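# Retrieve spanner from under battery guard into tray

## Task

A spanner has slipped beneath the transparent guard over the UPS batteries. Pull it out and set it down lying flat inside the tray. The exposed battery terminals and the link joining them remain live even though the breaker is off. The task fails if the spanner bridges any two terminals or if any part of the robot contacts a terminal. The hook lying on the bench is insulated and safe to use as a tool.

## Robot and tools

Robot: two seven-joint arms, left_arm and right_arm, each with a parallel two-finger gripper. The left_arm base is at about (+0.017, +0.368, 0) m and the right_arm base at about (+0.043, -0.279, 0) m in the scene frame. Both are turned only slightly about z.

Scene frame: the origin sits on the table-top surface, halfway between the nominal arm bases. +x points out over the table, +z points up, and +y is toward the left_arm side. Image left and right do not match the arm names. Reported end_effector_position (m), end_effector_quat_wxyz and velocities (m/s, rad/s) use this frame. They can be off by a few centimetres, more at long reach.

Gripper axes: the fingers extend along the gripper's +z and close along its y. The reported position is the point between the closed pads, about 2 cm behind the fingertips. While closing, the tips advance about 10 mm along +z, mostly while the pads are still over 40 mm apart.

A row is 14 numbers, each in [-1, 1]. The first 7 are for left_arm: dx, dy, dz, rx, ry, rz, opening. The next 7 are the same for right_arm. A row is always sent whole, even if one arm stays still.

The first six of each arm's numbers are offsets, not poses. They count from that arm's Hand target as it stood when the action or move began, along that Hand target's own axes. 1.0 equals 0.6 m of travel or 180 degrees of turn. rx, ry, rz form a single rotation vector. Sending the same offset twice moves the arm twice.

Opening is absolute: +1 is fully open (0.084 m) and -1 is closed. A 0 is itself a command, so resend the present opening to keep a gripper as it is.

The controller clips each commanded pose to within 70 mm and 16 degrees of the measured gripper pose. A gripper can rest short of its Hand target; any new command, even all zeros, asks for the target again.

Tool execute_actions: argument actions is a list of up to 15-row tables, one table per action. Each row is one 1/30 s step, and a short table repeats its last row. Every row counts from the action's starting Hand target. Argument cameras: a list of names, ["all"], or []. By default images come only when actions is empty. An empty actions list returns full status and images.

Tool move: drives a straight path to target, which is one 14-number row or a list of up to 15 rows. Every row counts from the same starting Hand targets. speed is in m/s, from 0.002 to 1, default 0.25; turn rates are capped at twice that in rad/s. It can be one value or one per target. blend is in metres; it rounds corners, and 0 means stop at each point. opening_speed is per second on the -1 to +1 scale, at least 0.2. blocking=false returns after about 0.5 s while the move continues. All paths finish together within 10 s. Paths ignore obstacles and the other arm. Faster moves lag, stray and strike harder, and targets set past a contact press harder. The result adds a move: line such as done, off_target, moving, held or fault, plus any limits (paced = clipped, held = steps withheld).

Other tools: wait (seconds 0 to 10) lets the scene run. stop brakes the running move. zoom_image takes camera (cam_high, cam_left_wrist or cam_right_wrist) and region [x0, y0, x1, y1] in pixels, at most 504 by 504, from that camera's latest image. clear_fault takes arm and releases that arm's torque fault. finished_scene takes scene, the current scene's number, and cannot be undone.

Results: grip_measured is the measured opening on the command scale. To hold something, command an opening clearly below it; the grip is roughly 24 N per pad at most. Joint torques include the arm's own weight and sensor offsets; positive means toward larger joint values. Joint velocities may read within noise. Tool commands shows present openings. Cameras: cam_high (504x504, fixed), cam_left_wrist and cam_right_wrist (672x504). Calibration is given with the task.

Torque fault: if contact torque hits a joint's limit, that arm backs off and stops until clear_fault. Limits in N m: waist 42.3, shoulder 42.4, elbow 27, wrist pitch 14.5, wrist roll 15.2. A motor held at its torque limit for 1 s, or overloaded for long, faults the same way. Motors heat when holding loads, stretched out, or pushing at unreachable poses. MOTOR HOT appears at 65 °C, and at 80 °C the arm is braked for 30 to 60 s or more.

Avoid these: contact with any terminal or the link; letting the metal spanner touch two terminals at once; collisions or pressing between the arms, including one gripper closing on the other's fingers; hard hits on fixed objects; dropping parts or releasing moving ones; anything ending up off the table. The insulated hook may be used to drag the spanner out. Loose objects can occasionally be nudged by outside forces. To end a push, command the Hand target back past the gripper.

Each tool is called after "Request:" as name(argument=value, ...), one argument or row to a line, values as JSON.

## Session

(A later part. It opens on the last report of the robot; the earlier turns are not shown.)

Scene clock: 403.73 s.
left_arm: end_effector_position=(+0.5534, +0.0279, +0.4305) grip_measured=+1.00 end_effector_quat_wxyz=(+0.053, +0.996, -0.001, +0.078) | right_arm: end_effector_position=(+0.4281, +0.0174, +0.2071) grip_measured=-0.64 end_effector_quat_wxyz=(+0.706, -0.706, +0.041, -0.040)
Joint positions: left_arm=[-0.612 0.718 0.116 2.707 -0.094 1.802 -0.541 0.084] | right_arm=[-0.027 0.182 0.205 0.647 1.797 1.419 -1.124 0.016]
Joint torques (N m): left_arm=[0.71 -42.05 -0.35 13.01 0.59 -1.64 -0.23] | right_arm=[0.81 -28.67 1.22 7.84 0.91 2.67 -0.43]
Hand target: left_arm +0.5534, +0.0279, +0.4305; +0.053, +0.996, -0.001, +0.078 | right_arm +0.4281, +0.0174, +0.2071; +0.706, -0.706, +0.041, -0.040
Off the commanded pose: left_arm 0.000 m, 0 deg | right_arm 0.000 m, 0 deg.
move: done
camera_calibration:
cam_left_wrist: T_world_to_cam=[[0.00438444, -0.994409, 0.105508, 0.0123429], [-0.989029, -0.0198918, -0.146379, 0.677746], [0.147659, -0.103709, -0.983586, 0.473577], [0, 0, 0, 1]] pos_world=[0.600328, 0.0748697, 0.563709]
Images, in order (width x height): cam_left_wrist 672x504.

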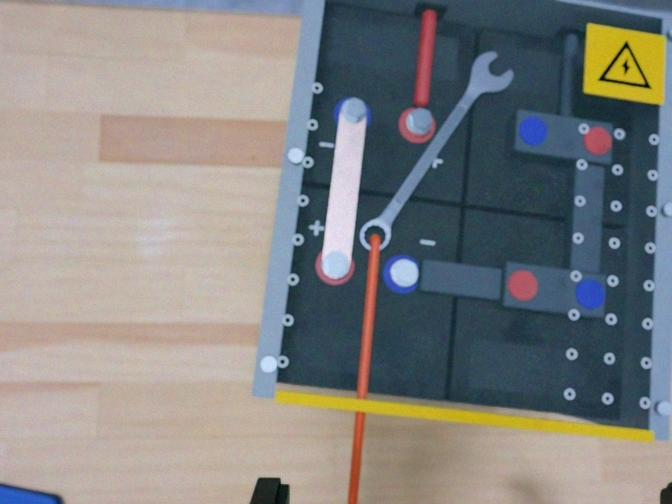

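Request:
move(
  target=[0,0,0,0,0,0,1,-0.033,0.0,0.0008,0,0,0,-1],
  speed=0.05,
  cameras=["cam_left_wrist"],
)

Request:
zoom_image(
  camera="cam_left_wrist",
  region=[300, 130, 480, 310],
)

Scene clock: 417.60 s.
left_arm: end_effector_position=(+0.5534, +0.0279, +0.4305) grip_measured=+1.00 end_effector_quat_wxyz=(+0.053, +0.996, -0.001, +0.078) | right_arm: end_effector_position=(+0.4085, +0.0202, +0.2071) grip_measured=-0.64 end_effector_quat_wxyz=(+0.706, -0.706, +0.041, -0.040)
Joint positions: left_arm=[-0.612 0.718 0.116 2.707 -0.094 1.802 -0.541 0.084] | right_arm=[-0.02 0.136 0.215 0.583 1.819 1.423 -1.142 0.016]
Joint torques (N m): left_arm=[0.81 -41.96 -0.33 12.96 0.7 -1.61 -0.03] | right_arm=[0.78 -26.89 0.92 7.6 0.94 2.68 -0.54]
Hand target: left_arm +0.5534, +0.0279, +0.4305; +0.053, +0.996, -0.001, +0.078 | right_arm +0.4085, +0.0202, +0.2071; +0.706, -0.706, +0.041, -0.040
Off the commanded pose: left_arm 0.000 m, 0 deg | right_arm 0.000 m, 0 deg.
move: done
camera_calibration:
cam_left_wrist: T_world_to_cam=[[0.00438444, -0.994409, 0.105508, 0.0123429], [-0.989029, -0.0198918, -0.146379, 0.677746], [0.147659, -0.103709, -0.983586, 0.473577], [0, 0, 0, 1]] pos_world=[0.600328, 0.0748697, 0.563709]
Images, in order (width x height): cam_left_wrist 672x504.

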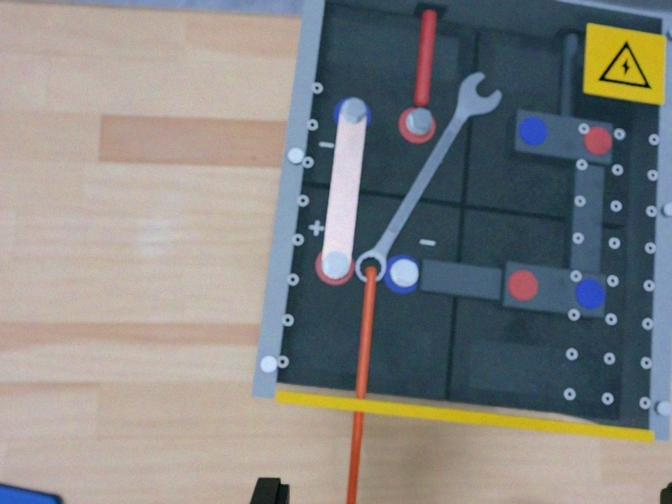

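Scaled by 2.800.

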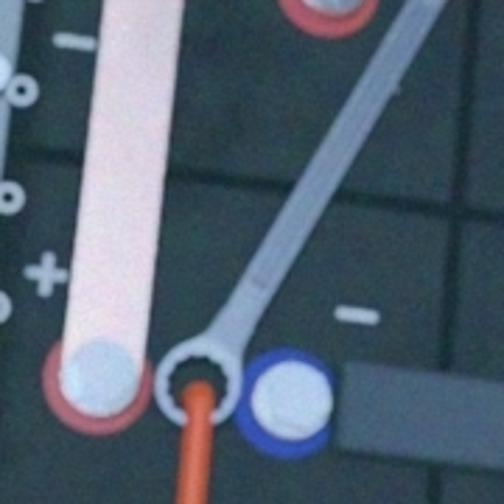

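Request:
move(
  target=[
    [0,0,0,0,0,0,1,-0.025,0.0,0.0,0,0,0,-1],
    [0,0,0,0,0,0,1,-0.08,0.0,0.020,0,0,0,-1],
  ],
  speed=0.06,
  blend=[0.004,0],
  cameras=["cam_left_wrist"],
)

Request:
zoom_image(
  camera="cam_left_wrist",
  region=[300, 190, 500, 390],
)

Scene clock: 436.57 s.
left_arm: end_effector_position=(+0.5534, +0.0279, +0.4305) grip_measured=+1.00 end_effector_quat_wxyz=(+0.053, +0.996, -0.001, +0.078) | right_arm: end_effector_position=(+0.3622, +0.0376, +0.2071) grip_measured=-0.64 end_effector_quat_wxyz=(+0.706, -0.706, +0.041, -0.040)
Joint positions: left_arm=[-0.612 0.718 0.116 2.707 -0.094 1.802 -0.541 0.084] | right_arm=[0.021 0.028 0.261 0.446 1.915 1.415 -1.18 0.016]
Joint torques (N m): left_arm=[0.78 -42.42 -0.58 13.17 0.64 -1.5 -0.2] | right_arm=[0.69 -22.72 0.5 7.55 0.86 2.27 -0.48]
Hand target: left_arm +0.5534, +0.0279, +0.4305; +0.053, +0.996, -0.001, +0.078 | right_arm +0.3622, +0.0376, +0.2071; +0.706, -0.706, +0.041, -0.040
Off the commanded pose: left_arm 0.000 m, 0 deg | right_arm 0.000 m, 0 deg.
move: done
camera_calibration:
cam_left_wrist: T_world_to_cam=[[0.00438444, -0.994409, 0.105508, 0.0123429], [-0.989029, -0.0198918, -0.146379, 0.677746], [0.147659, -0.103709, -0.983586, 0.473577], [0, 0, 0, 1]] pos_world=[0.600328, 0.0748697, 0.563709]
Images, in order (width x height): cam_left_wrist 672x504.

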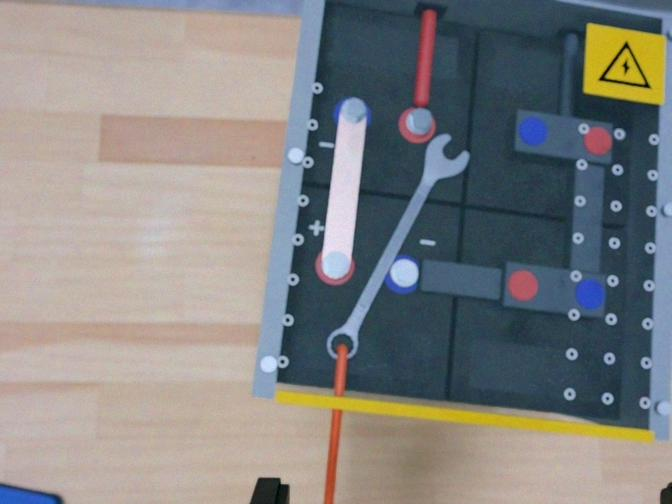

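Scaled by 2.520.

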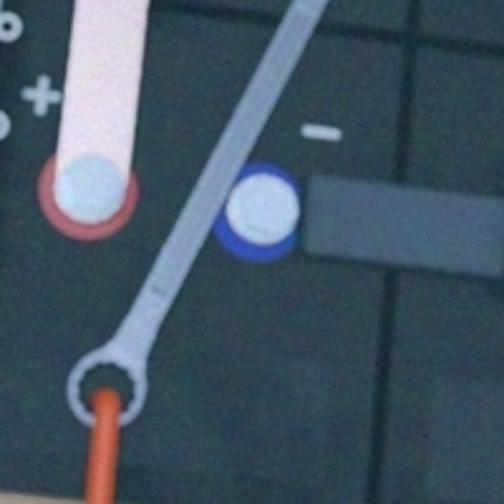

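Request:
move(
  target=[0,0,0,0,0,0,1,-0.078,0.0,0.023,0,0,0,-1],
  speed=0.06,
  cameras=["cam_left_wrist","cam_high"],
)

Request:
zoom_image(
  camera="cam_left_wrist",
  region=[250, 210, 500, 460],
)

Scene clock: 450.20 s.
left_arm: end_effector_position=(+0.5534, +0.0279, +0.4305) grip_measured=+1.00 end_effector_quat_wxyz=(+0.053, +0.996, -0.001, +0.078) | right_arm: end_effector_position=(+0.3173, +0.0567, +0.2072) grip_measured=-0.64 end_effector_quat_wxyz=(+0.706, -0.706, +0.041, -0.040)
Joint positions: left_arm=[-0.612 0.718 0.116 2.707 -0.094 1.802 -0.541 0.084] | right_arm=[0.084 -0.078 0.322 0.327 2.045 1.404 -1.204 0.016]
Joint torques (N m): left_arm=[1.4 -42.13 -0.22 12.88 0.45 -1.63 0] | right_arm=[0.7 -18.99 -0.1 7.58 0.91 2.25 -0.48]
Hand target: left_arm +0.5534, +0.0279, +0.4305; +0.053, +0.996, -0.001, +0.078 | right_arm +0.3173, +0.0567, +0.2072; +0.706, -0.706, +0.041, -0.040
Off the commanded pose: left_arm 0.000 m, 0 deg | right_arm 0.000 m, 0 deg.
move: done
camera_calibration:
cam_left_wrist: T_world_to_cam=[[0.00438444, -0.994409, 0.105508, 0.0123429], [-0.989029, -0.0198918, -0.146379, 0.677746], [0.147659, -0.103709, -0.983586, 0.473577], [0, 0, 0, 1]] pos_world=[0.600328, 0.0748697, 0.563709]
Images, in order (width x height): cam_high 504x504, cam_left_wrist 672x504.

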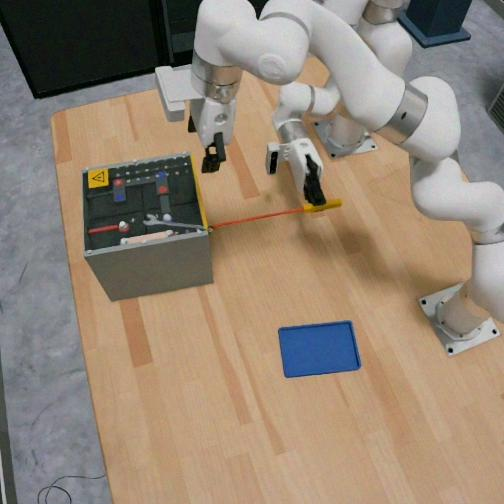

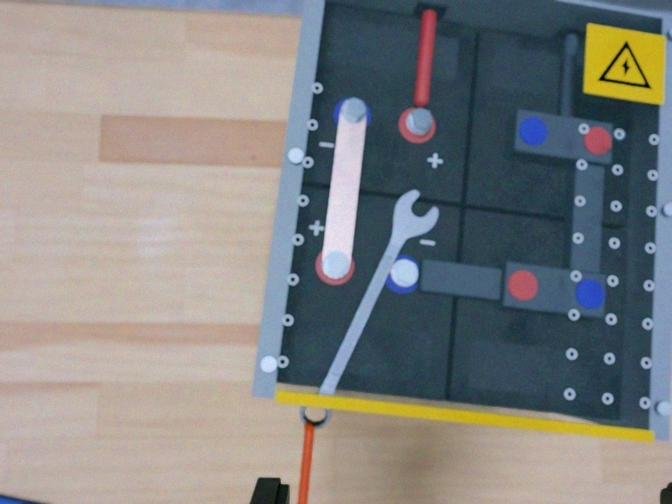

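Scaled by 2.016.

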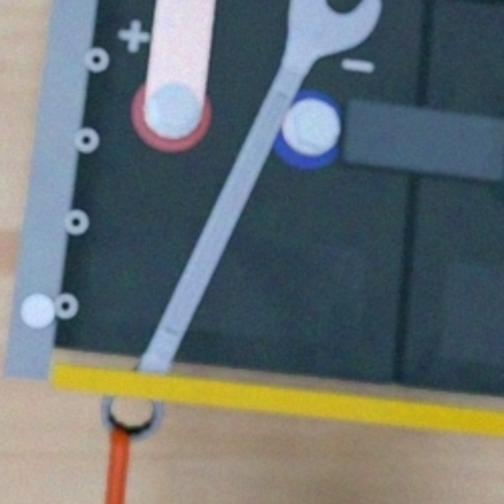

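Request:
move(
  target=[
    [0,0,0,0,0,0,1,-0.015,0.0,0.0,0,0,0,-1],
    [0,0,0,0,0,0,1,-0.013,-0.025,0.0,0,0,0,-1],
    [0,0,0,0,0,0,1,-0.03,-0.17,0,0,0,0,-1],
    [0,0,0,0,0,0,1,-0.03,-0.17,-0.4,0,0,0,-1],
  ],
  speed=[0.06,0.06,0.2,0.3],
  blend=[0,0.003,0.03,0],
  cameras=["cam_left_wrist","cam_high"],
)

Request:
zoom_image(
  camera="cam_left_wrist",
  region=[250, 180, 500, 430],
)

Scene clock: 479.80 s.
left_arm: end_effector_position=(+0.5534, +0.0279, +0.4305) grip_measured=+1.00 end_effector_quat_wxyz=(+0.053, +0.996, -0.001, +0.078) | right_arm: end_effector_position=(+0.2719, -0.1798, +0.3089) grip_measured=-0.64 end_effector_quat_wxyz=(+0.706, -0.706, +0.041, -0.040)
Joint positions: left_arm=[-0.612 0.718 0.116 2.707 -0.094 1.802 -0.541 0.084] | right_arm=[-0.322 -0.529 -0.393 0.298 1.032 1.846 -0.796 0.016]
Joint torques (N m): left_arm=[0.48 -42.39 -0.3 12.86 0.56 -1.51 -0.18] | right_arm=[0.67 -6.16 1.11 9.58 1.27 2.16 -0.48]
Hand target: left_arm +0.5534, +0.0279, +0.4305; +0.053, +0.996, -0.001, +0.078 | right_arm +0.2719, -0.1798, +0.3089; +0.706, -0.706, +0.041, -0.040
Off the commanded pose: left_arm 0.000 m, 0 deg | right_arm 0.000 m, 0 deg.
move: done
camera_calibration:
cam_left_wrist: T_world_to_cam=[[0.00438444, -0.994409, 0.105508, 0.0123429], [-0.989029, -0.0198918, -0.146379, 0.677746], [0.147659, -0.103709, -0.983586, 0.473577], [0, 0, 0, 1]] pos_world=[0.600328, 0.0748697, 0.563709]
Images, in order (width x height): cam_high 504x504, cam_left_wrist 672x504.

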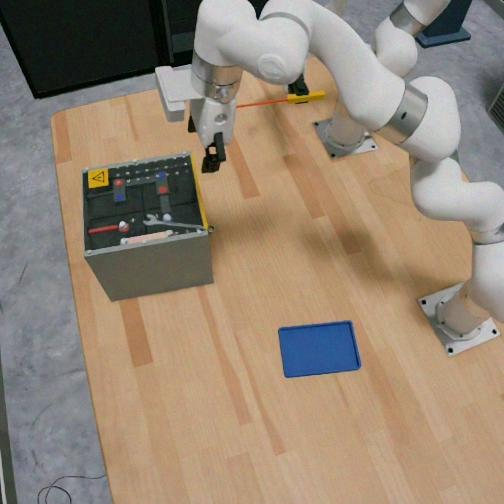

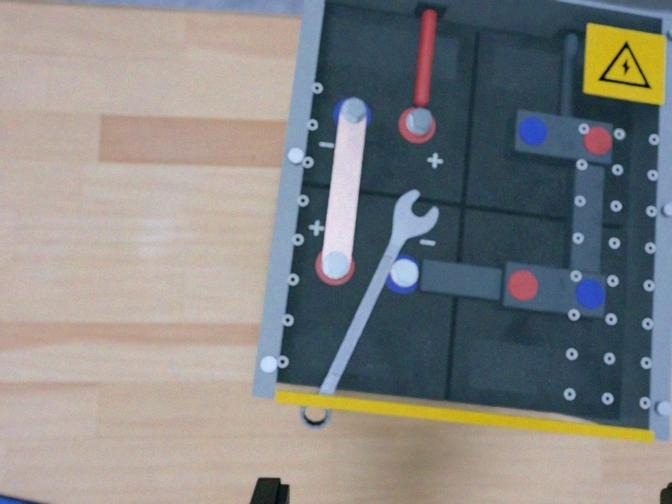

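Scaled by 2.016.

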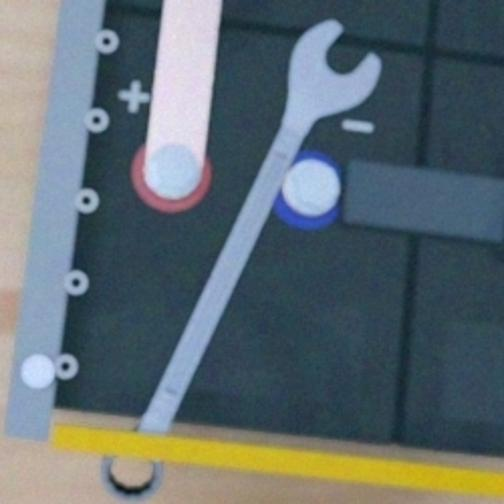

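Request:
move(
  target=[
    [-0.244,-0.168,0.113,-0.375,0.272,-0.307,-0.2,0,0,0,0,0,0,-1],
    [-0.189,-0.127,0.343,-0.375,0.272,-0.307,-0.2,0,0,0,0,0,0,-1],
  ],
  speed=0.25,
  blend=[0.02,0],
  cameras=["cam_left_wrist","cam_high"],
)

Scene clock: 518.87 s.
left_arm: end_effector_position=(+0.4741, +0.0815, +0.2028) grip_measured=-0.21 end_effector_quat_wxyz=(+0.582, +0.584, +0.400, +0.401) | right_arm: end_effector_position=(+0.2719, -0.1798, +0.3089) grip_measured=-0.64 end_effector_quat_wxyz=(+0.706, -0.706, +0.041, -0.040)
Joint positions: left_arm=[-1.01 0.665 0.284 0.633 -0.393 -1.513 -1.734 0.035] | right_arm=[-0.322 -0.529 -0.393 0.298 1.032 1.846 -0.796 0.016]
Joint torques (N m): left_arm=[1.19 -27.57 1.87 6.01 -0.16 -1.75 -0.1] | right_arm=[0.72 -6.5 1.06 9.47 1.23 1.91 -0.28]
Hand target: left_arm +0.4741, +0.0815, +0.2027; +0.582, +0.584, +0.400, +0.401 | right_arm +0.2719, -0.1798, +0.3089; +0.706, -0.706, +0.041, -0.040
Off the commanded pose: left_arm 0.000 m, 0 deg | right_arm 0.000 m, 0 deg.
move: done
camera_calibration:
cam_left_wrist: T_world_to_cam=[[0.00751374, 0.0109057, 0.999912, -0.174692], [-0.365765, -0.930618, 0.0128984, 0.313397], [0.930677, -0.36583, -0.00300351, -0.281725], [0, 0, 0, 1]] pos_world=[0.378137, 0.190495, 0.169788]
Images, in order (width x height): cam_high 504x504, cam_left_wrist 672x504.

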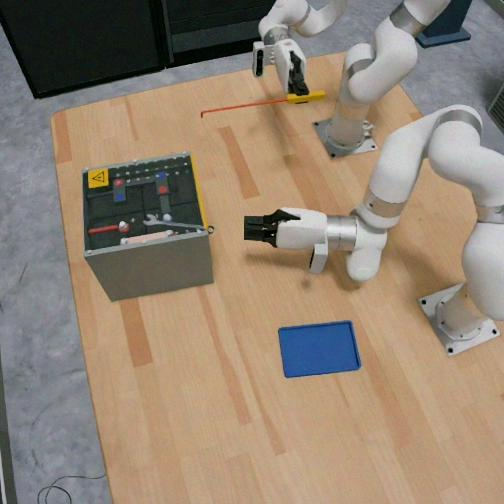

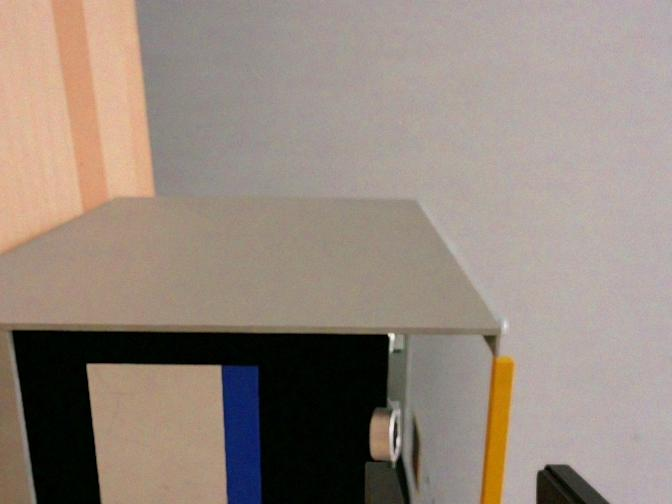

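Request:
zoom_image(
  camera="cam_left_wrist",
  region=[330, 320, 630, 504],
)

Request:
zoom_image(
  camera="cam_high",
  region=[130, 180, 280, 270],
)

Scaled by 1.680.

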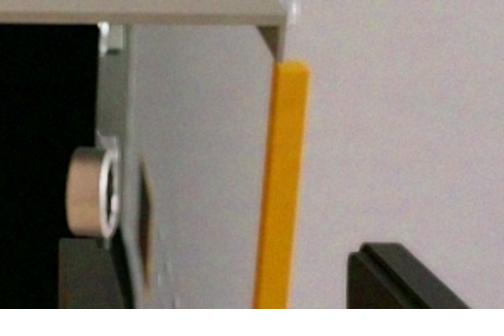

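Scaled by 3.360.

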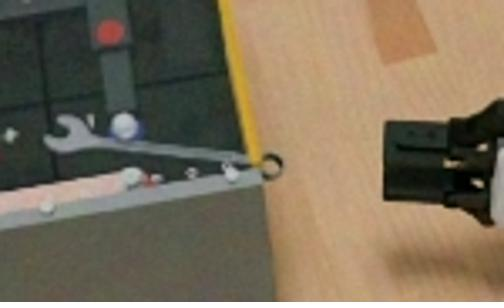

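Request:
move(
  target=[
    [0.005,-0.027,0,0,0,0,-0.2,0,0,0,0,0,0,-1],
    [0.005,-0.027,0.095,0,0,0,-0.2,0,0,0,0,0,0,-1],
  ],
  speed=0.1,
  blend=[0.01,0],
  cameras=["cam_left_wrist","cam_high"],
)

Request:
zoom_image(
  camera="cam_left_wrist",
  region=[330, 320, 630, 504],
)

Request:
zoom_image(
  camera="cam_high",
  region=[130, 180, 280, 270],
)

Scene clock: 552.00 s.
left_arm: end_effector_position=(+0.5283, +0.0638, +0.1864) grip_measured=-0.21 end_effector_quat_wxyz=(+0.582, +0.584, +0.400, +0.401) | right_arm: end_effector_position=(+0.2719, -0.1798, +0.3089) grip_measured=-0.64 end_effector_quat_wxyz=(+0.706, -0.706, +0.041, -0.040)
Joint positions: left_arm=[-0.957 0.782 0.306 0.839 -0.347 -1.42 -1.743 0.035] | right_arm=[-0.322 -0.529 -0.393 0.298 1.032 1.846 -0.796 0.016]
Joint torques (N m): left_arm=[0.78 -31.65 3.74 7.07 0.14 -1.45 0.13] | right_arm=[0.68 -7.03 1.09 9.43 1.29 1.94 -0.44]
Hand target: left_arm +0.5283, +0.0638, +0.1864; +0.582, +0.584, +0.400, +0.401 | right_arm +0.2719, -0.1798, +0.3089; +0.706, -0.706, +0.041, -0.040
Off the commanded pose: left_arm 0.000 m, 0 deg | right_arm 0.000 m, 0 deg.
move: done; blend cut to 0.0082 m at target 1
camera_calibration:
cam_left_wrist: T_world_to_cam=[[0.00760676, 0.010869, 0.999912, -0.158643], [-0.365764, -0.930618, 0.0128983, 0.317089], [0.930677, -0.36583, -0.00310351, -0.338733], [0, 0, 0, 1]] pos_world=[0.432437, 0.172895, 0.153488]
Images, in order (width x height): cam_high 504x504, cam_left_wrist 672x504.

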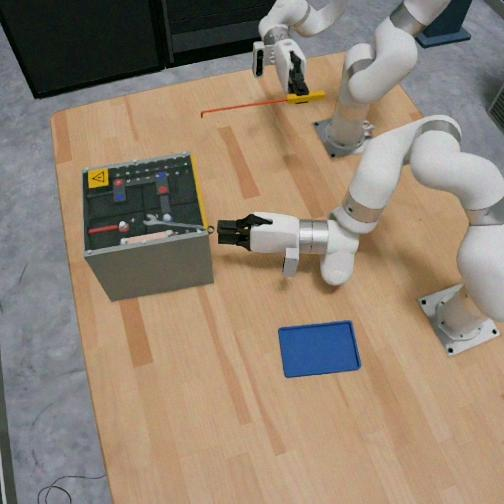

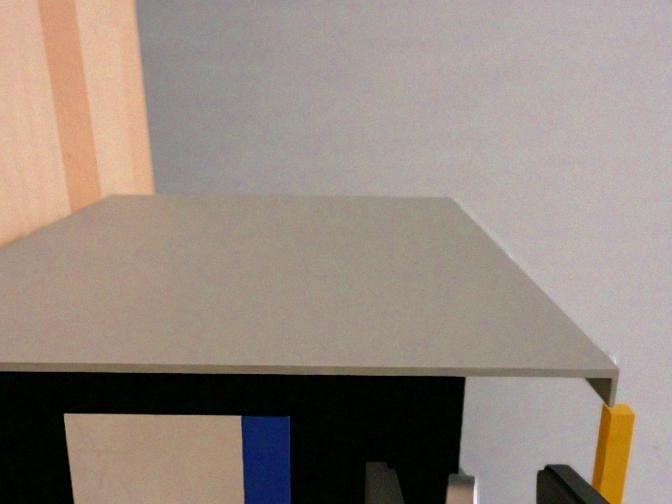

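Scaled by 1.680.

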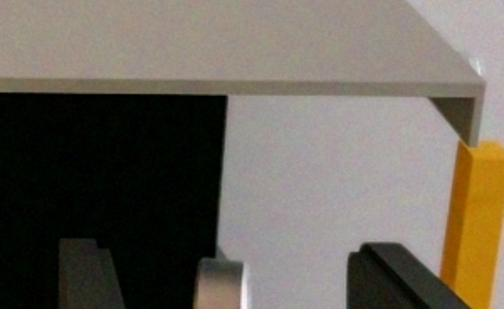

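Scaled by 3.360.

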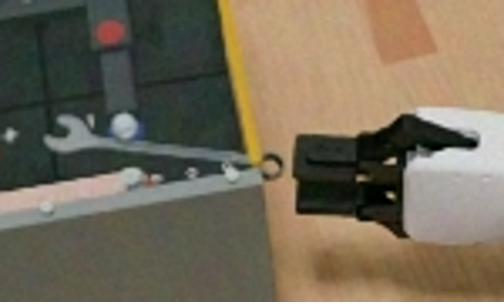

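Request:
move(
  target=[
    [0.005,-0.003,0.015,0,0,0,-0.2,0,0,0,0,0,0,-1],
    [0.005,-0.003,0.015,0,0,0,-1,0,0,0,0,0,0,-1],
  ],
  speed=0.05,
  opening_speed=0.6,
  cameras=["cam_left_wrist","cam_high"],
)

Request:
zoom_image(
  camera="cam_left_wrist",
  region=[330, 320, 630, 504],
)

Request:
zoom_image(
  camera="cam_high",
  region=[100, 180, 250, 270],
)

Scene clock: 572.97 s.
left_arm: end_effector_position=(+0.5378, +0.0634, +0.1846) grip_measured=-1.00 end_effector_quat_wxyz=(+0.582, +0.584, +0.400, +0.401) | right_arm: end_effector_position=(+0.2719, -0.1798, +0.3089) grip_measured=-0.64 end_effector_quat_wxyz=(+0.706, -0.706, +0.041, -0.040)
Joint positions: left_arm=[-0.945 0.799 0.312 0.87 -0.334 -1.405 -1.747 0] | right_arm=[-0.322 -0.529 -0.393 0.298 1.032 1.846 -0.796 0.016]
Joint torques (N m): left_arm=[0.69 -32.31 3.33 7.04 0.39 -1.18 -0.16] | right_arm=[0.64 -7.43 1.08 9.44 1.26 1.9 -0.44]
Hand target: left_arm +0.5378, +0.0634, +0.1846; +0.582, +0.584, +0.400, +0.401 | right_arm +0.2719, -0.1798, +0.3089; +0.706, -0.706, +0.041, -0.040
Off the commanded pose: left_arm 0.000 m, 0 deg | right_arm 0.000 m, 0 deg.
move: done
camera_calibration:
cam_left_wrist: T_world_to_cam=[[0.00760644, 0.0108682, 0.999912, -0.15691], [-0.365764, -0.930618, 0.0128974, 0.320122], [0.930677, -0.36583, -0.0031035, -0.347763], [0, 0, 0, 1]] pos_world=[0.441937, 0.172395, 0.151688]
Images, in order (width x height): cam_high 504x504, cam_left_wrist 672x504.

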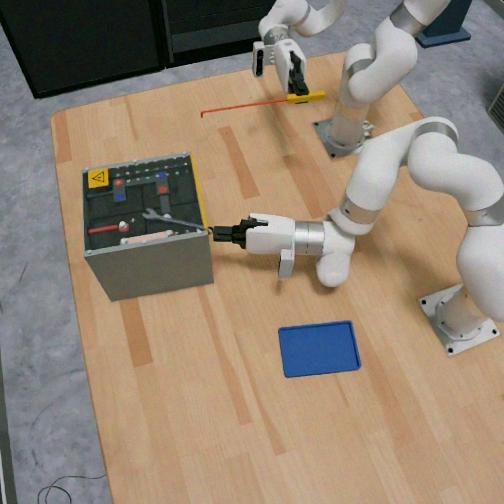

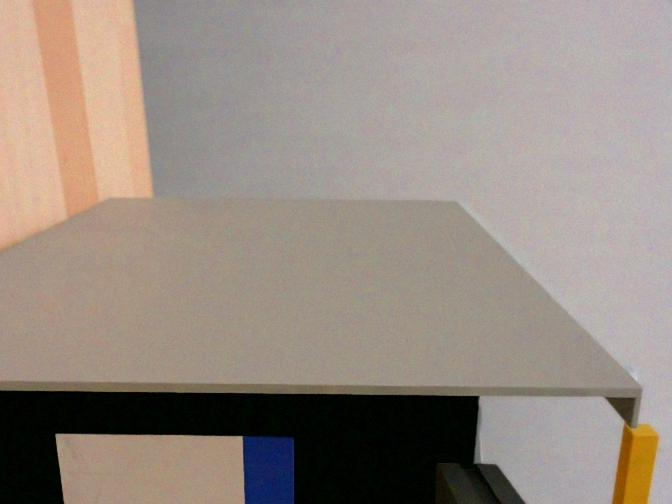

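Scaled by 1.680.

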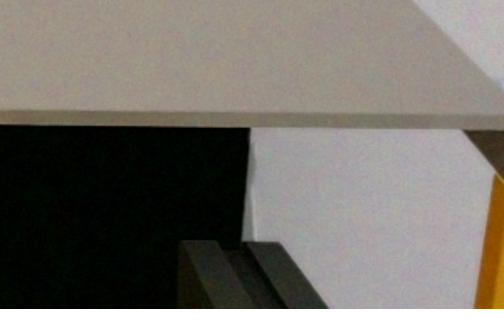

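Scaled by 3.360.

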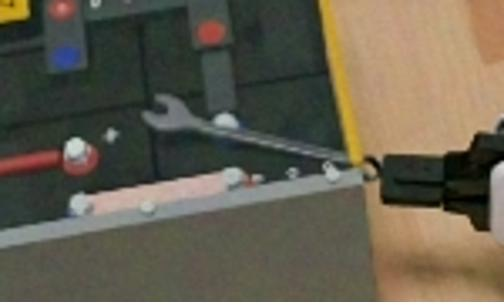

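Request:
move(
  target=[
    [0,0,0,0,0,0,-0.2,0,0,0,0,0,0,-1],
    [0,0,-0.06,0,0,0,-0.2,0,0,0,0,0,0,-1],
  ],
  speed=0.1,
  opening_speed=0.8,
  cameras=["cam_left_wrist","cam_high"],
)

Request:
zoom_image(
  camera="cam_left_wrist",
  region=[330, 320, 630, 504],
)

Request:
zoom_image(
  camera="cam_high",
  region=[130, 190, 250, 260],
)

Scene clock: 585.43 s.
left_arm: end_effector_position=(+0.5042, +0.0763, +0.1847) grip_measured=-0.21 end_effector_quat_wxyz=(+0.582, +0.584, +0.400, +0.401) | right_arm: end_effector_position=(+0.2719, -0.1798, +0.3089) grip_measured=-0.64 end_effector_quat_wxyz=(+0.706, -0.706, +0.041, -0.040)
Joint positions: left_arm=[-0.969 0.759 0.298 0.749 -0.358 -1.485 -1.755 0.035] | right_arm=[-0.322 -0.529 -0.393 0.298 1.032 1.846 -0.796 0.016]
Joint torques (N m): left_arm=[-0.42 -32.15 2.91 5.59 -0.4 -1.67 -0.12] | right_arm=[0.76 -7.39 1.13 9.46 1.31 1.95 -0.48]
Hand target: left_arm +0.5042, +0.0763, +0.1847; +0.582, +0.584, +0.400, +0.401 | right_arm +0.2719, -0.1798, +0.3089; +0.706, -0.706, +0.041, -0.040
Off the commanded pose: left_arm 0.000 m, 0 deg | right_arm 0.000 m, 0 deg.
move: done
camera_calibration:
cam_left_wrist: T_world_to_cam=[[0.00760644, 0.0108682, 0.999912, -0.156895], [-0.365764, -0.930618, 0.0128974, 0.319929], [0.930677, -0.36583, -0.0031035, -0.311736], [0, 0, 0, 1]] pos_world=[0.408337, 0.185395, 0.151788]
Images, in order (width x height): cam_high 504x504, cam_left_wrist 672x504.

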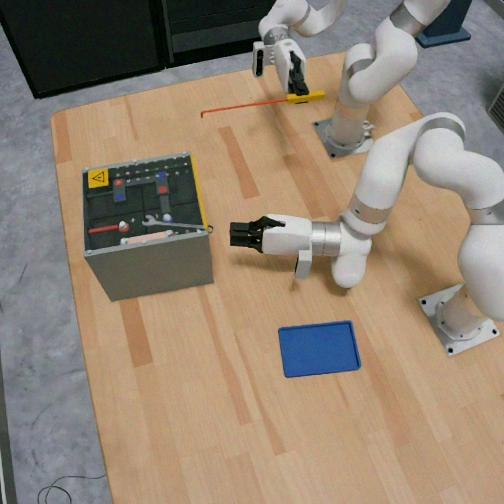

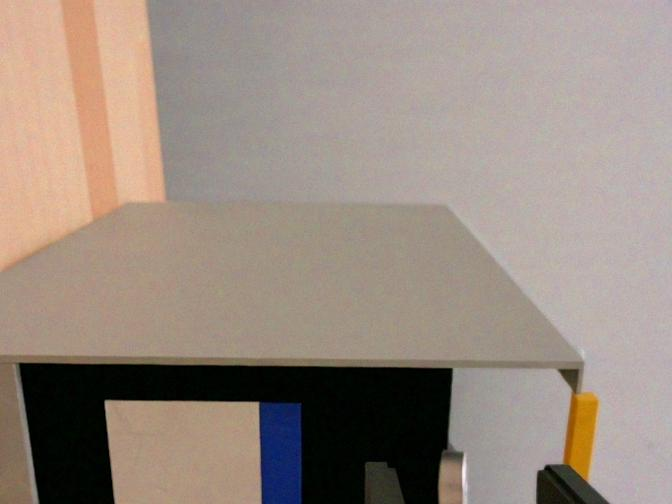

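Scaled by 1.680.

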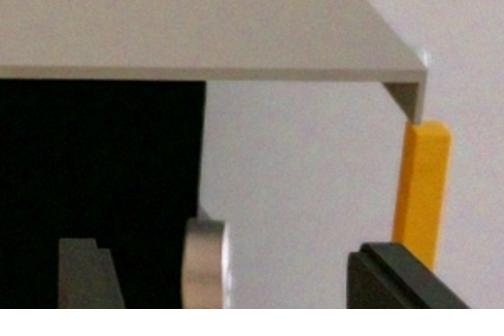

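Scaled by 4.200.

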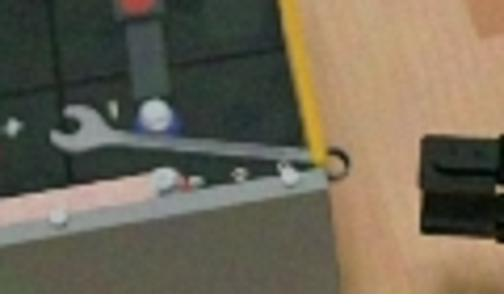

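Request:
move(
  target=[
    [-0.010,0.009,0.05,0,0,0,-0.2,0,0,0,0,0,0,-1],
    [-0.010,0.009,0.093,0,0,0,-0.2,0,0,0,0,0,0,-1],
  ],
  speed=0.08,
  blend=[0.01,0],
  cameras=["cam_left_wrist","cam_high"],
)

Request:
zoom_image(
  camera="cam_left_wrist",
  region=[330, 320, 630, 504],
)

Request:
zoom_image(
  camera="cam_high",
  region=[130, 190, 250, 260],
)

Scene clock: 620.57 s.
left_arm: end_effector_position=(+0.5540, +0.0507, +0.1900) grip_measured=-0.21 end_effector_quat_wxyz=(+0.582, +0.584, +0.400, +0.401) | right_arm: end_effector_position=(+0.2719, -0.1798, +0.3089) grip_measured=-0.64 end_effector_quat_wxyz=(+0.706, -0.706, +0.041, -0.040)
Joint positions: left_arm=[-0.944 0.807 0.314 0.937 -0.337 -1.348 -1.73 0.035] | right_arm=[-0.322 -0.529 -0.393 0.298 1.032 1.846 -0.796 0.016]
Joint torques (N m): left_arm=[4.44 -33.77 7.82 19.12 0.61 2.69 0.24] | right_arm=[0.59 -7.4 1.17 9.35 1.19 1.89 -0.47]
Hand target: left_arm +0.5541, +0.0507, +0.1900; +0.582, +0.584, +0.400, +0.401 | right_arm +0.2719, -0.1798, +0.3089; +0.706, -0.706, +0.041, -0.040
Off the commanded pose: left_arm 0.000 m, 0 deg | right_arm 0.000 m, 0 deg.
move: done
camera_calibration:
cam_left_wrist: T_world_to_cam=[[0.00732988, 0.0109767, 0.999913, -0.162086], [-0.365975, -0.930535, 0.0128979, 0.314243], [0.930596, -0.366037, -0.0028035, -0.367446], [0, 0, 0, 1]] pos_world=[0.458137, 0.159694, 0.156988]
Images, in order (width x height): cam_high 504x504, cam_left_wrist 672x504.

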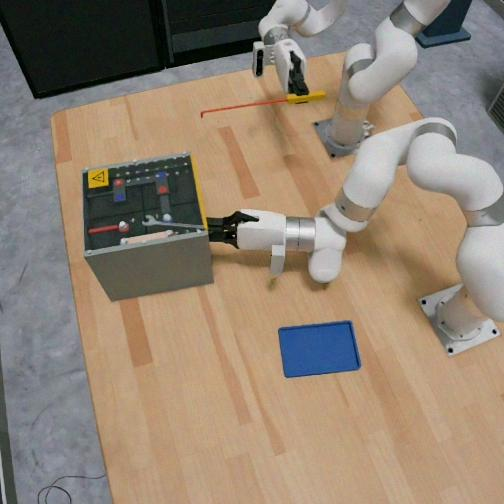

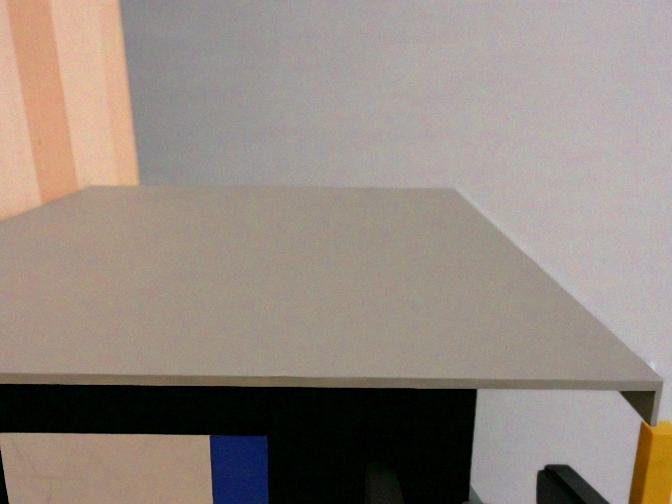

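Scaled by 1.680.

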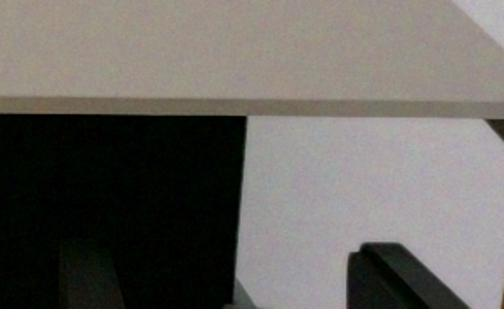

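Scaled by 4.200.

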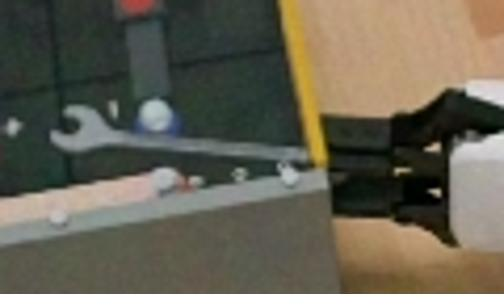

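Request:
move(
  target=[
    [0,0,-0.007,0,0,0,-0.2,0,0,0,0,0,0,-1],
    [0,0,-0.007,0,0,0,-1,0,0,0,0,0,0,-1],
  ],
  speed=0.05,
  opening_speed=0.6,
  cameras=["cam_left_wrist","cam_high"],
)

Request:
zoom_image(
  camera="cam_high",
  region=[130, 190, 250, 260],
)

Scene clock: 630.10 s.
left_arm: end_effector_position=(+0.5502, +0.0522, +0.1900) grip_measured=-0.76 end_effector_quat_wxyz=(+0.582, +0.584, +0.400, +0.401) | right_arm: end_effector_position=(+0.2719, -0.1798, +0.3089) grip_measured=-0.64 end_effector_quat_wxyz=(+0.706, -0.706, +0.041, -0.040)
Joint positions: left_arm=[-0.947 0.801 0.313 0.923 -0.339 -1.357 -1.731 0.011] | right_arm=[-0.322 -0.529 -0.393 0.298 1.032 1.846 -0.796 0.016]
Joint torques (N m): left_arm=[1.28 -25.69 1.89 4.55 0.38 1.27 0.13] | right_arm=[0.63 -7.44 1.15 9.38 1.22 1.94 -0.42]
Hand target: left_arm +0.5502, +0.0522, +0.1900; +0.582, +0.584, +0.400, +0.401 | right_arm +0.2719, -0.1798, +0.3089; +0.706, -0.706, +0.041, -0.040
Off the commanded pose: left_arm 0.000 m, 0 deg | right_arm 0.000 m, 0 deg.
move: done
camera_calibration:
cam_left_wrist: T_world_to_cam=[[0.00751374, 0.0109057, 0.999912, -0.162246], [-0.365765, -0.930618, 0.0128984, 0.314165], [0.930677, -0.36583, -0.00300351, -0.363399], [0, 0, 0, 1]] pos_world=[0.454337, 0.161195, 0.157088]
Images, in order (width x height): cam_high 504x504, cam_left_wrist 672x504.

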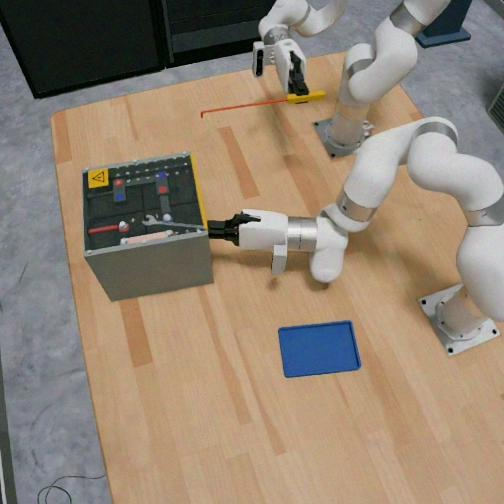

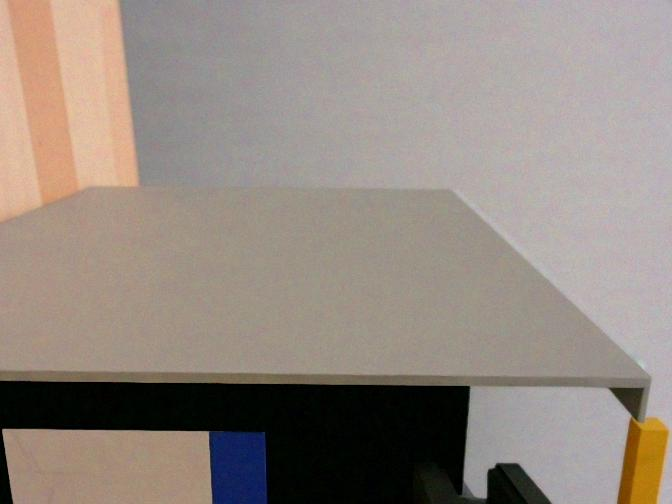

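Scaled by 4.200.

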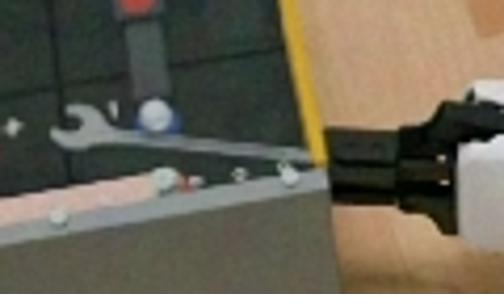

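Request:
move(
  target=[0,0.023,0,0,0,0,-1,0,0,0,0,0,0,-1],
  speed=0.04,
  cameras=["cam_left_wrist","cam_high"],
)

Request:
zoom_image(
  camera="cam_high",
  region=[130, 190, 250, 260],
)

Request:
zoom_image(
  camera="cam_left_wrist",
  region=[400, 370, 600, 504],
)

Scene clock: 641.13 s.
left_arm: end_effector_position=(+0.5502, +0.0522, +0.2038) grip_measured=-0.79 end_effector_quat_wxyz=(+0.582, +0.584, +0.400, +0.401) | right_arm: end_effector_position=(+0.2719, -0.1798, +0.3089) grip_measured=-0.64 end_effector_quat_wxyz=(+0.706, -0.706, +0.041, -0.040)
Joint positions: left_arm=[-0.953 0.758 0.319 0.904 -0.333 -1.335 -1.718 0.009] | right_arm=[-0.322 -0.529 -0.393 0.298 1.032 1.846 -0.796 0.016]
Joint torques (N m): left_arm=[-0.49 -33.86 3.47 7.02 0.43 -0.96 0.18] | right_arm=[0.62 -7.48 1.14 9.31 1.35 1.89 -0.43]
Hand target: left_arm +0.5502, +0.0522, +0.2038; +0.582, +0.584, +0.400, +0.401 | right_arm +0.2719, -0.1798, +0.3089; +0.706, -0.706, +0.041, -0.040
Off the commanded pose: left_arm 0.000 m, 0 deg | right_arm 0.000 m, 0 deg.
move: done
camera_calibration:
cam_left_wrist: T_world_to_cam=[[0.00760644, 0.0108682, 0.999912, -0.176081], [-0.365764, -0.930618, 0.0128974, 0.313987], [0.930677, -0.36583, -0.0031035, -0.363341], [0, 0, 0, 1]] pos_world=[0.454337, 0.161195, 0.170888]
Images, in order (width x height): cam_high 504x504, cam_left_wrist 672x504.

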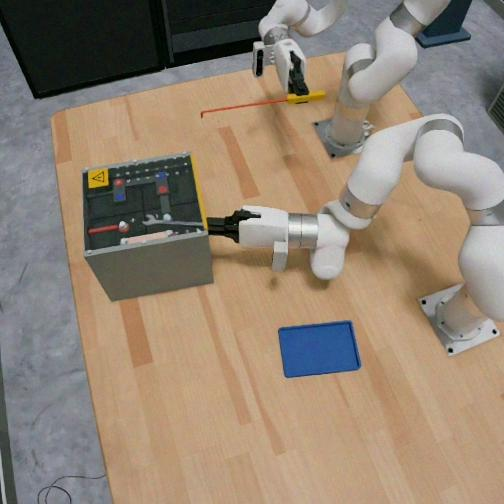

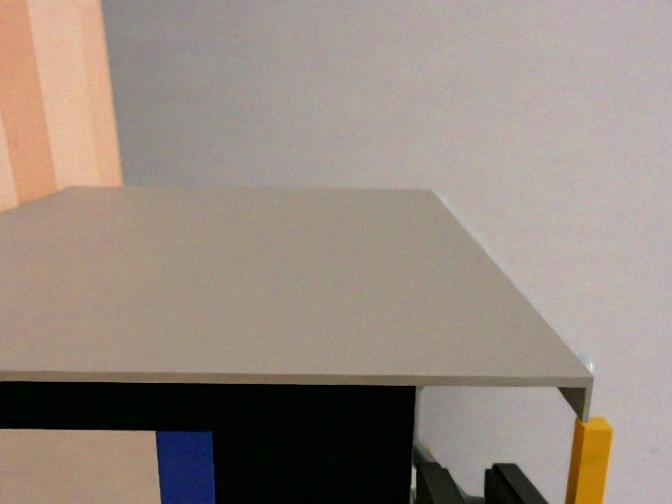

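Scaled by 4.200.

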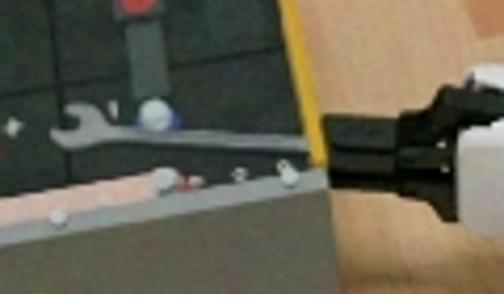

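Scaled by 2.520.

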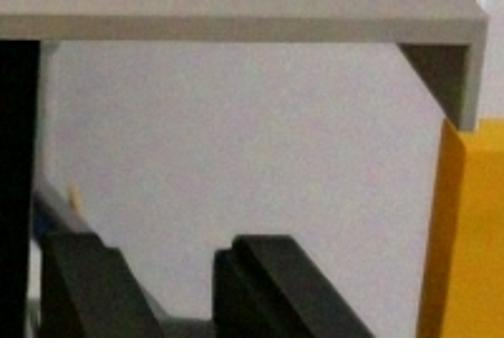

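Request:
move(
  target=[0,-0.004,0,-0.035,0,0,-1,0,0,0,0,0,0,-1],
  speed=0.05,
  cameras=["cam_left_wrist","cam_high"],
)

Request:
zoom_image(
  camera="cam_high",
  region=[130, 190, 250, 260],
)

Request:
zoom_image(
  camera="cam_left_wrist",
  region=[400, 370, 600, 504],
)

Scene clock: 660.43 s.
left_arm: end_effector_position=(+0.5502, +0.0522, +0.2014) grip_measured=-0.82 end_effector_quat_wxyz=(+0.613, +0.551, +0.377, +0.422) | right_arm: end_effector_position=(+0.2719, -0.1798, +0.3089) grip_measured=-0.64 end_effector_quat_wxyz=(+0.706, -0.706, +0.041, -0.040)
Joint positions: left_arm=[-0.94 0.866 0.316 0.981 -0.363 -1.465 -1.744 0.008] | right_arm=[-0.322 -0.529 -0.393 0.298 1.032 1.846 -0.796 0.016]
Joint torques (N m): left_arm=[0.76 -33.26 3.75 7.28 -0.32 -1.29 -0.08] | right_arm=[0.64 -7.14 1.01 9.3 1.26 1.89 -0.43]
Hand target: left_arm +0.5502, +0.0522, +0.2014; +0.613, +0.551, +0.377, +0.422 | right_arm +0.2719, -0.1798, +0.3089; +0.706, -0.706, +0.041, -0.040
Off the commanded pose: left_arm 0.000 m, 0 deg | right_arm 0.000 m, 0 deg.
move: done
camera_calibration:
cam_left_wrist: T_world_to_cam=[[-0.09488, 0.0502886, 0.994218, -0.118172], [-0.367297, -0.930026, 0.0119899, 0.315014], [0.925252, -0.364035, 0.106712, -0.382525], [0, 0, 0, 1]] pos_world=[0.458423, 0.159661, 0.154531]
Images, in order (width x height): cam_high 504x504, cam_left_wrist 672x504.

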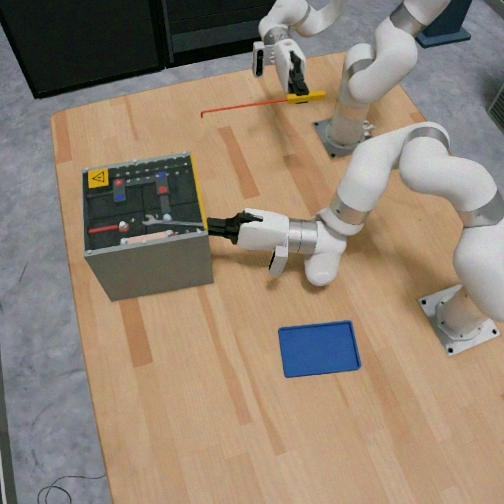

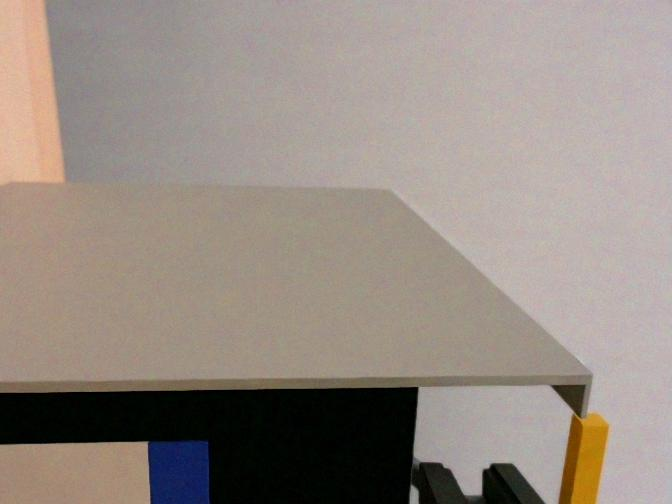

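Scaled by 4.200.

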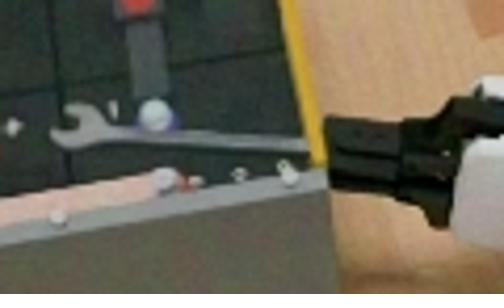

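Scaled by 2.520.

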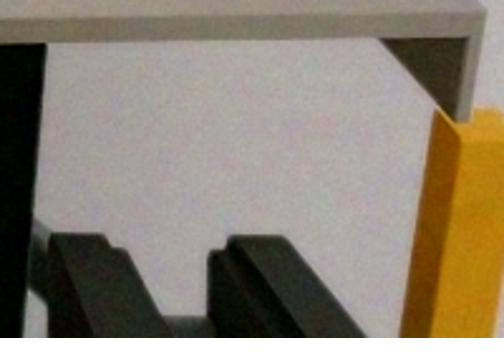

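Request:
move(
  target=[0,-0.002,0,-0.04,0,0,-1,0,0,0,0,0,0,-1],
  speed=0.05,
  cameras=["cam_left_wrist","cam_high"],
)

Request:
zoom_image(
  camera="cam_high",
  region=[130, 190, 250, 260],
)

Request:
zoom_image(
  camera="cam_left_wrist",
  region=[400, 370, 600, 504],
)

Scene clock: 668.60 s.
left_arm: end_effector_position=(+0.5503, +0.0521, +0.2002) grip_measured=-0.83 end_effector_quat_wxyz=(+0.647, +0.511, +0.350, +0.445) | right_arm: end_effector_position=(+0.2719, -0.1798, +0.3089) grip_measured=-0.64 end_effector_quat_wxyz=(+0.706, -0.706, +0.041, -0.040)
Joint positions: left_arm=[-0.924 0.982 0.315 1.087 -0.401 -1.589 -1.764 0.008] | right_arm=[-0.322 -0.529 -0.393 0.298 1.032 1.846 -0.796 0.016]
Joint torques (N m): left_arm=[0.78 -35.97 4.2 7.46 -0.3 -1.44 -0.31] | right_arm=[0.73 -7.23 1.07 9.23 1.34 1.91 -0.4]
Hand target: left_arm +0.5503, +0.0521, +0.2002; +0.647, +0.511, +0.350, +0.445 | right_arm +0.2719, -0.1798, +0.3089; +0.706, -0.706, +0.041, -0.040
Off the commanded pose: left_arm 0.000 m, 0 deg | right_arm 0.000 m, 0 deg.
move: done
camera_calibration:
cam_left_wrist: T_world_to_cam=[[-0.210366, 0.094742, 0.973021, -0.051544], [-0.368868, -0.92942, 0.0107479, 0.316079], [0.905363, -0.356655, 0.230466, -0.396807], [0, 0, 0, 1]] pos_world=[0.465003, 0.15713, 0.138207]
Images, in order (width x height): cam_high 504x504, cam_left_wrist 672x504.

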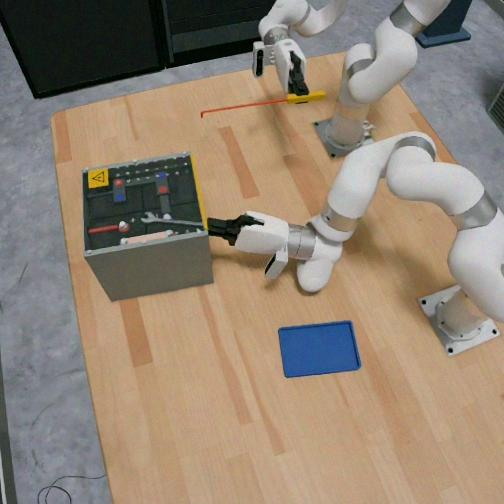

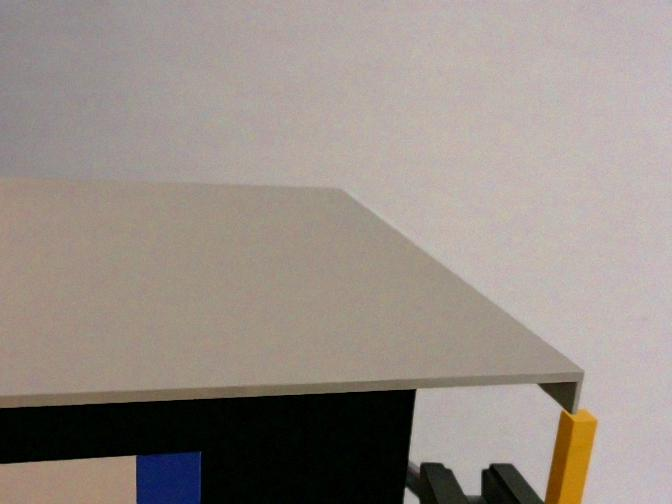

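Scaled by 4.200.

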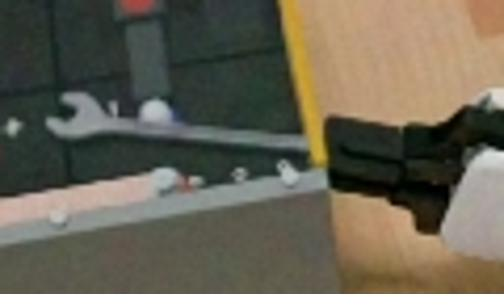

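Scaled by 2.520.

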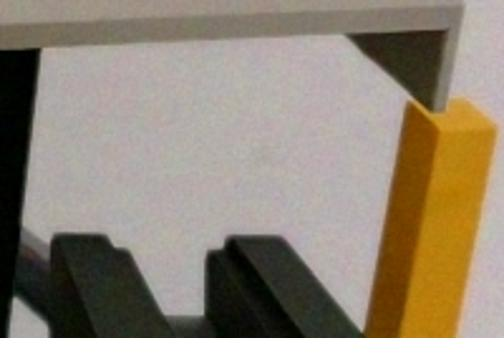

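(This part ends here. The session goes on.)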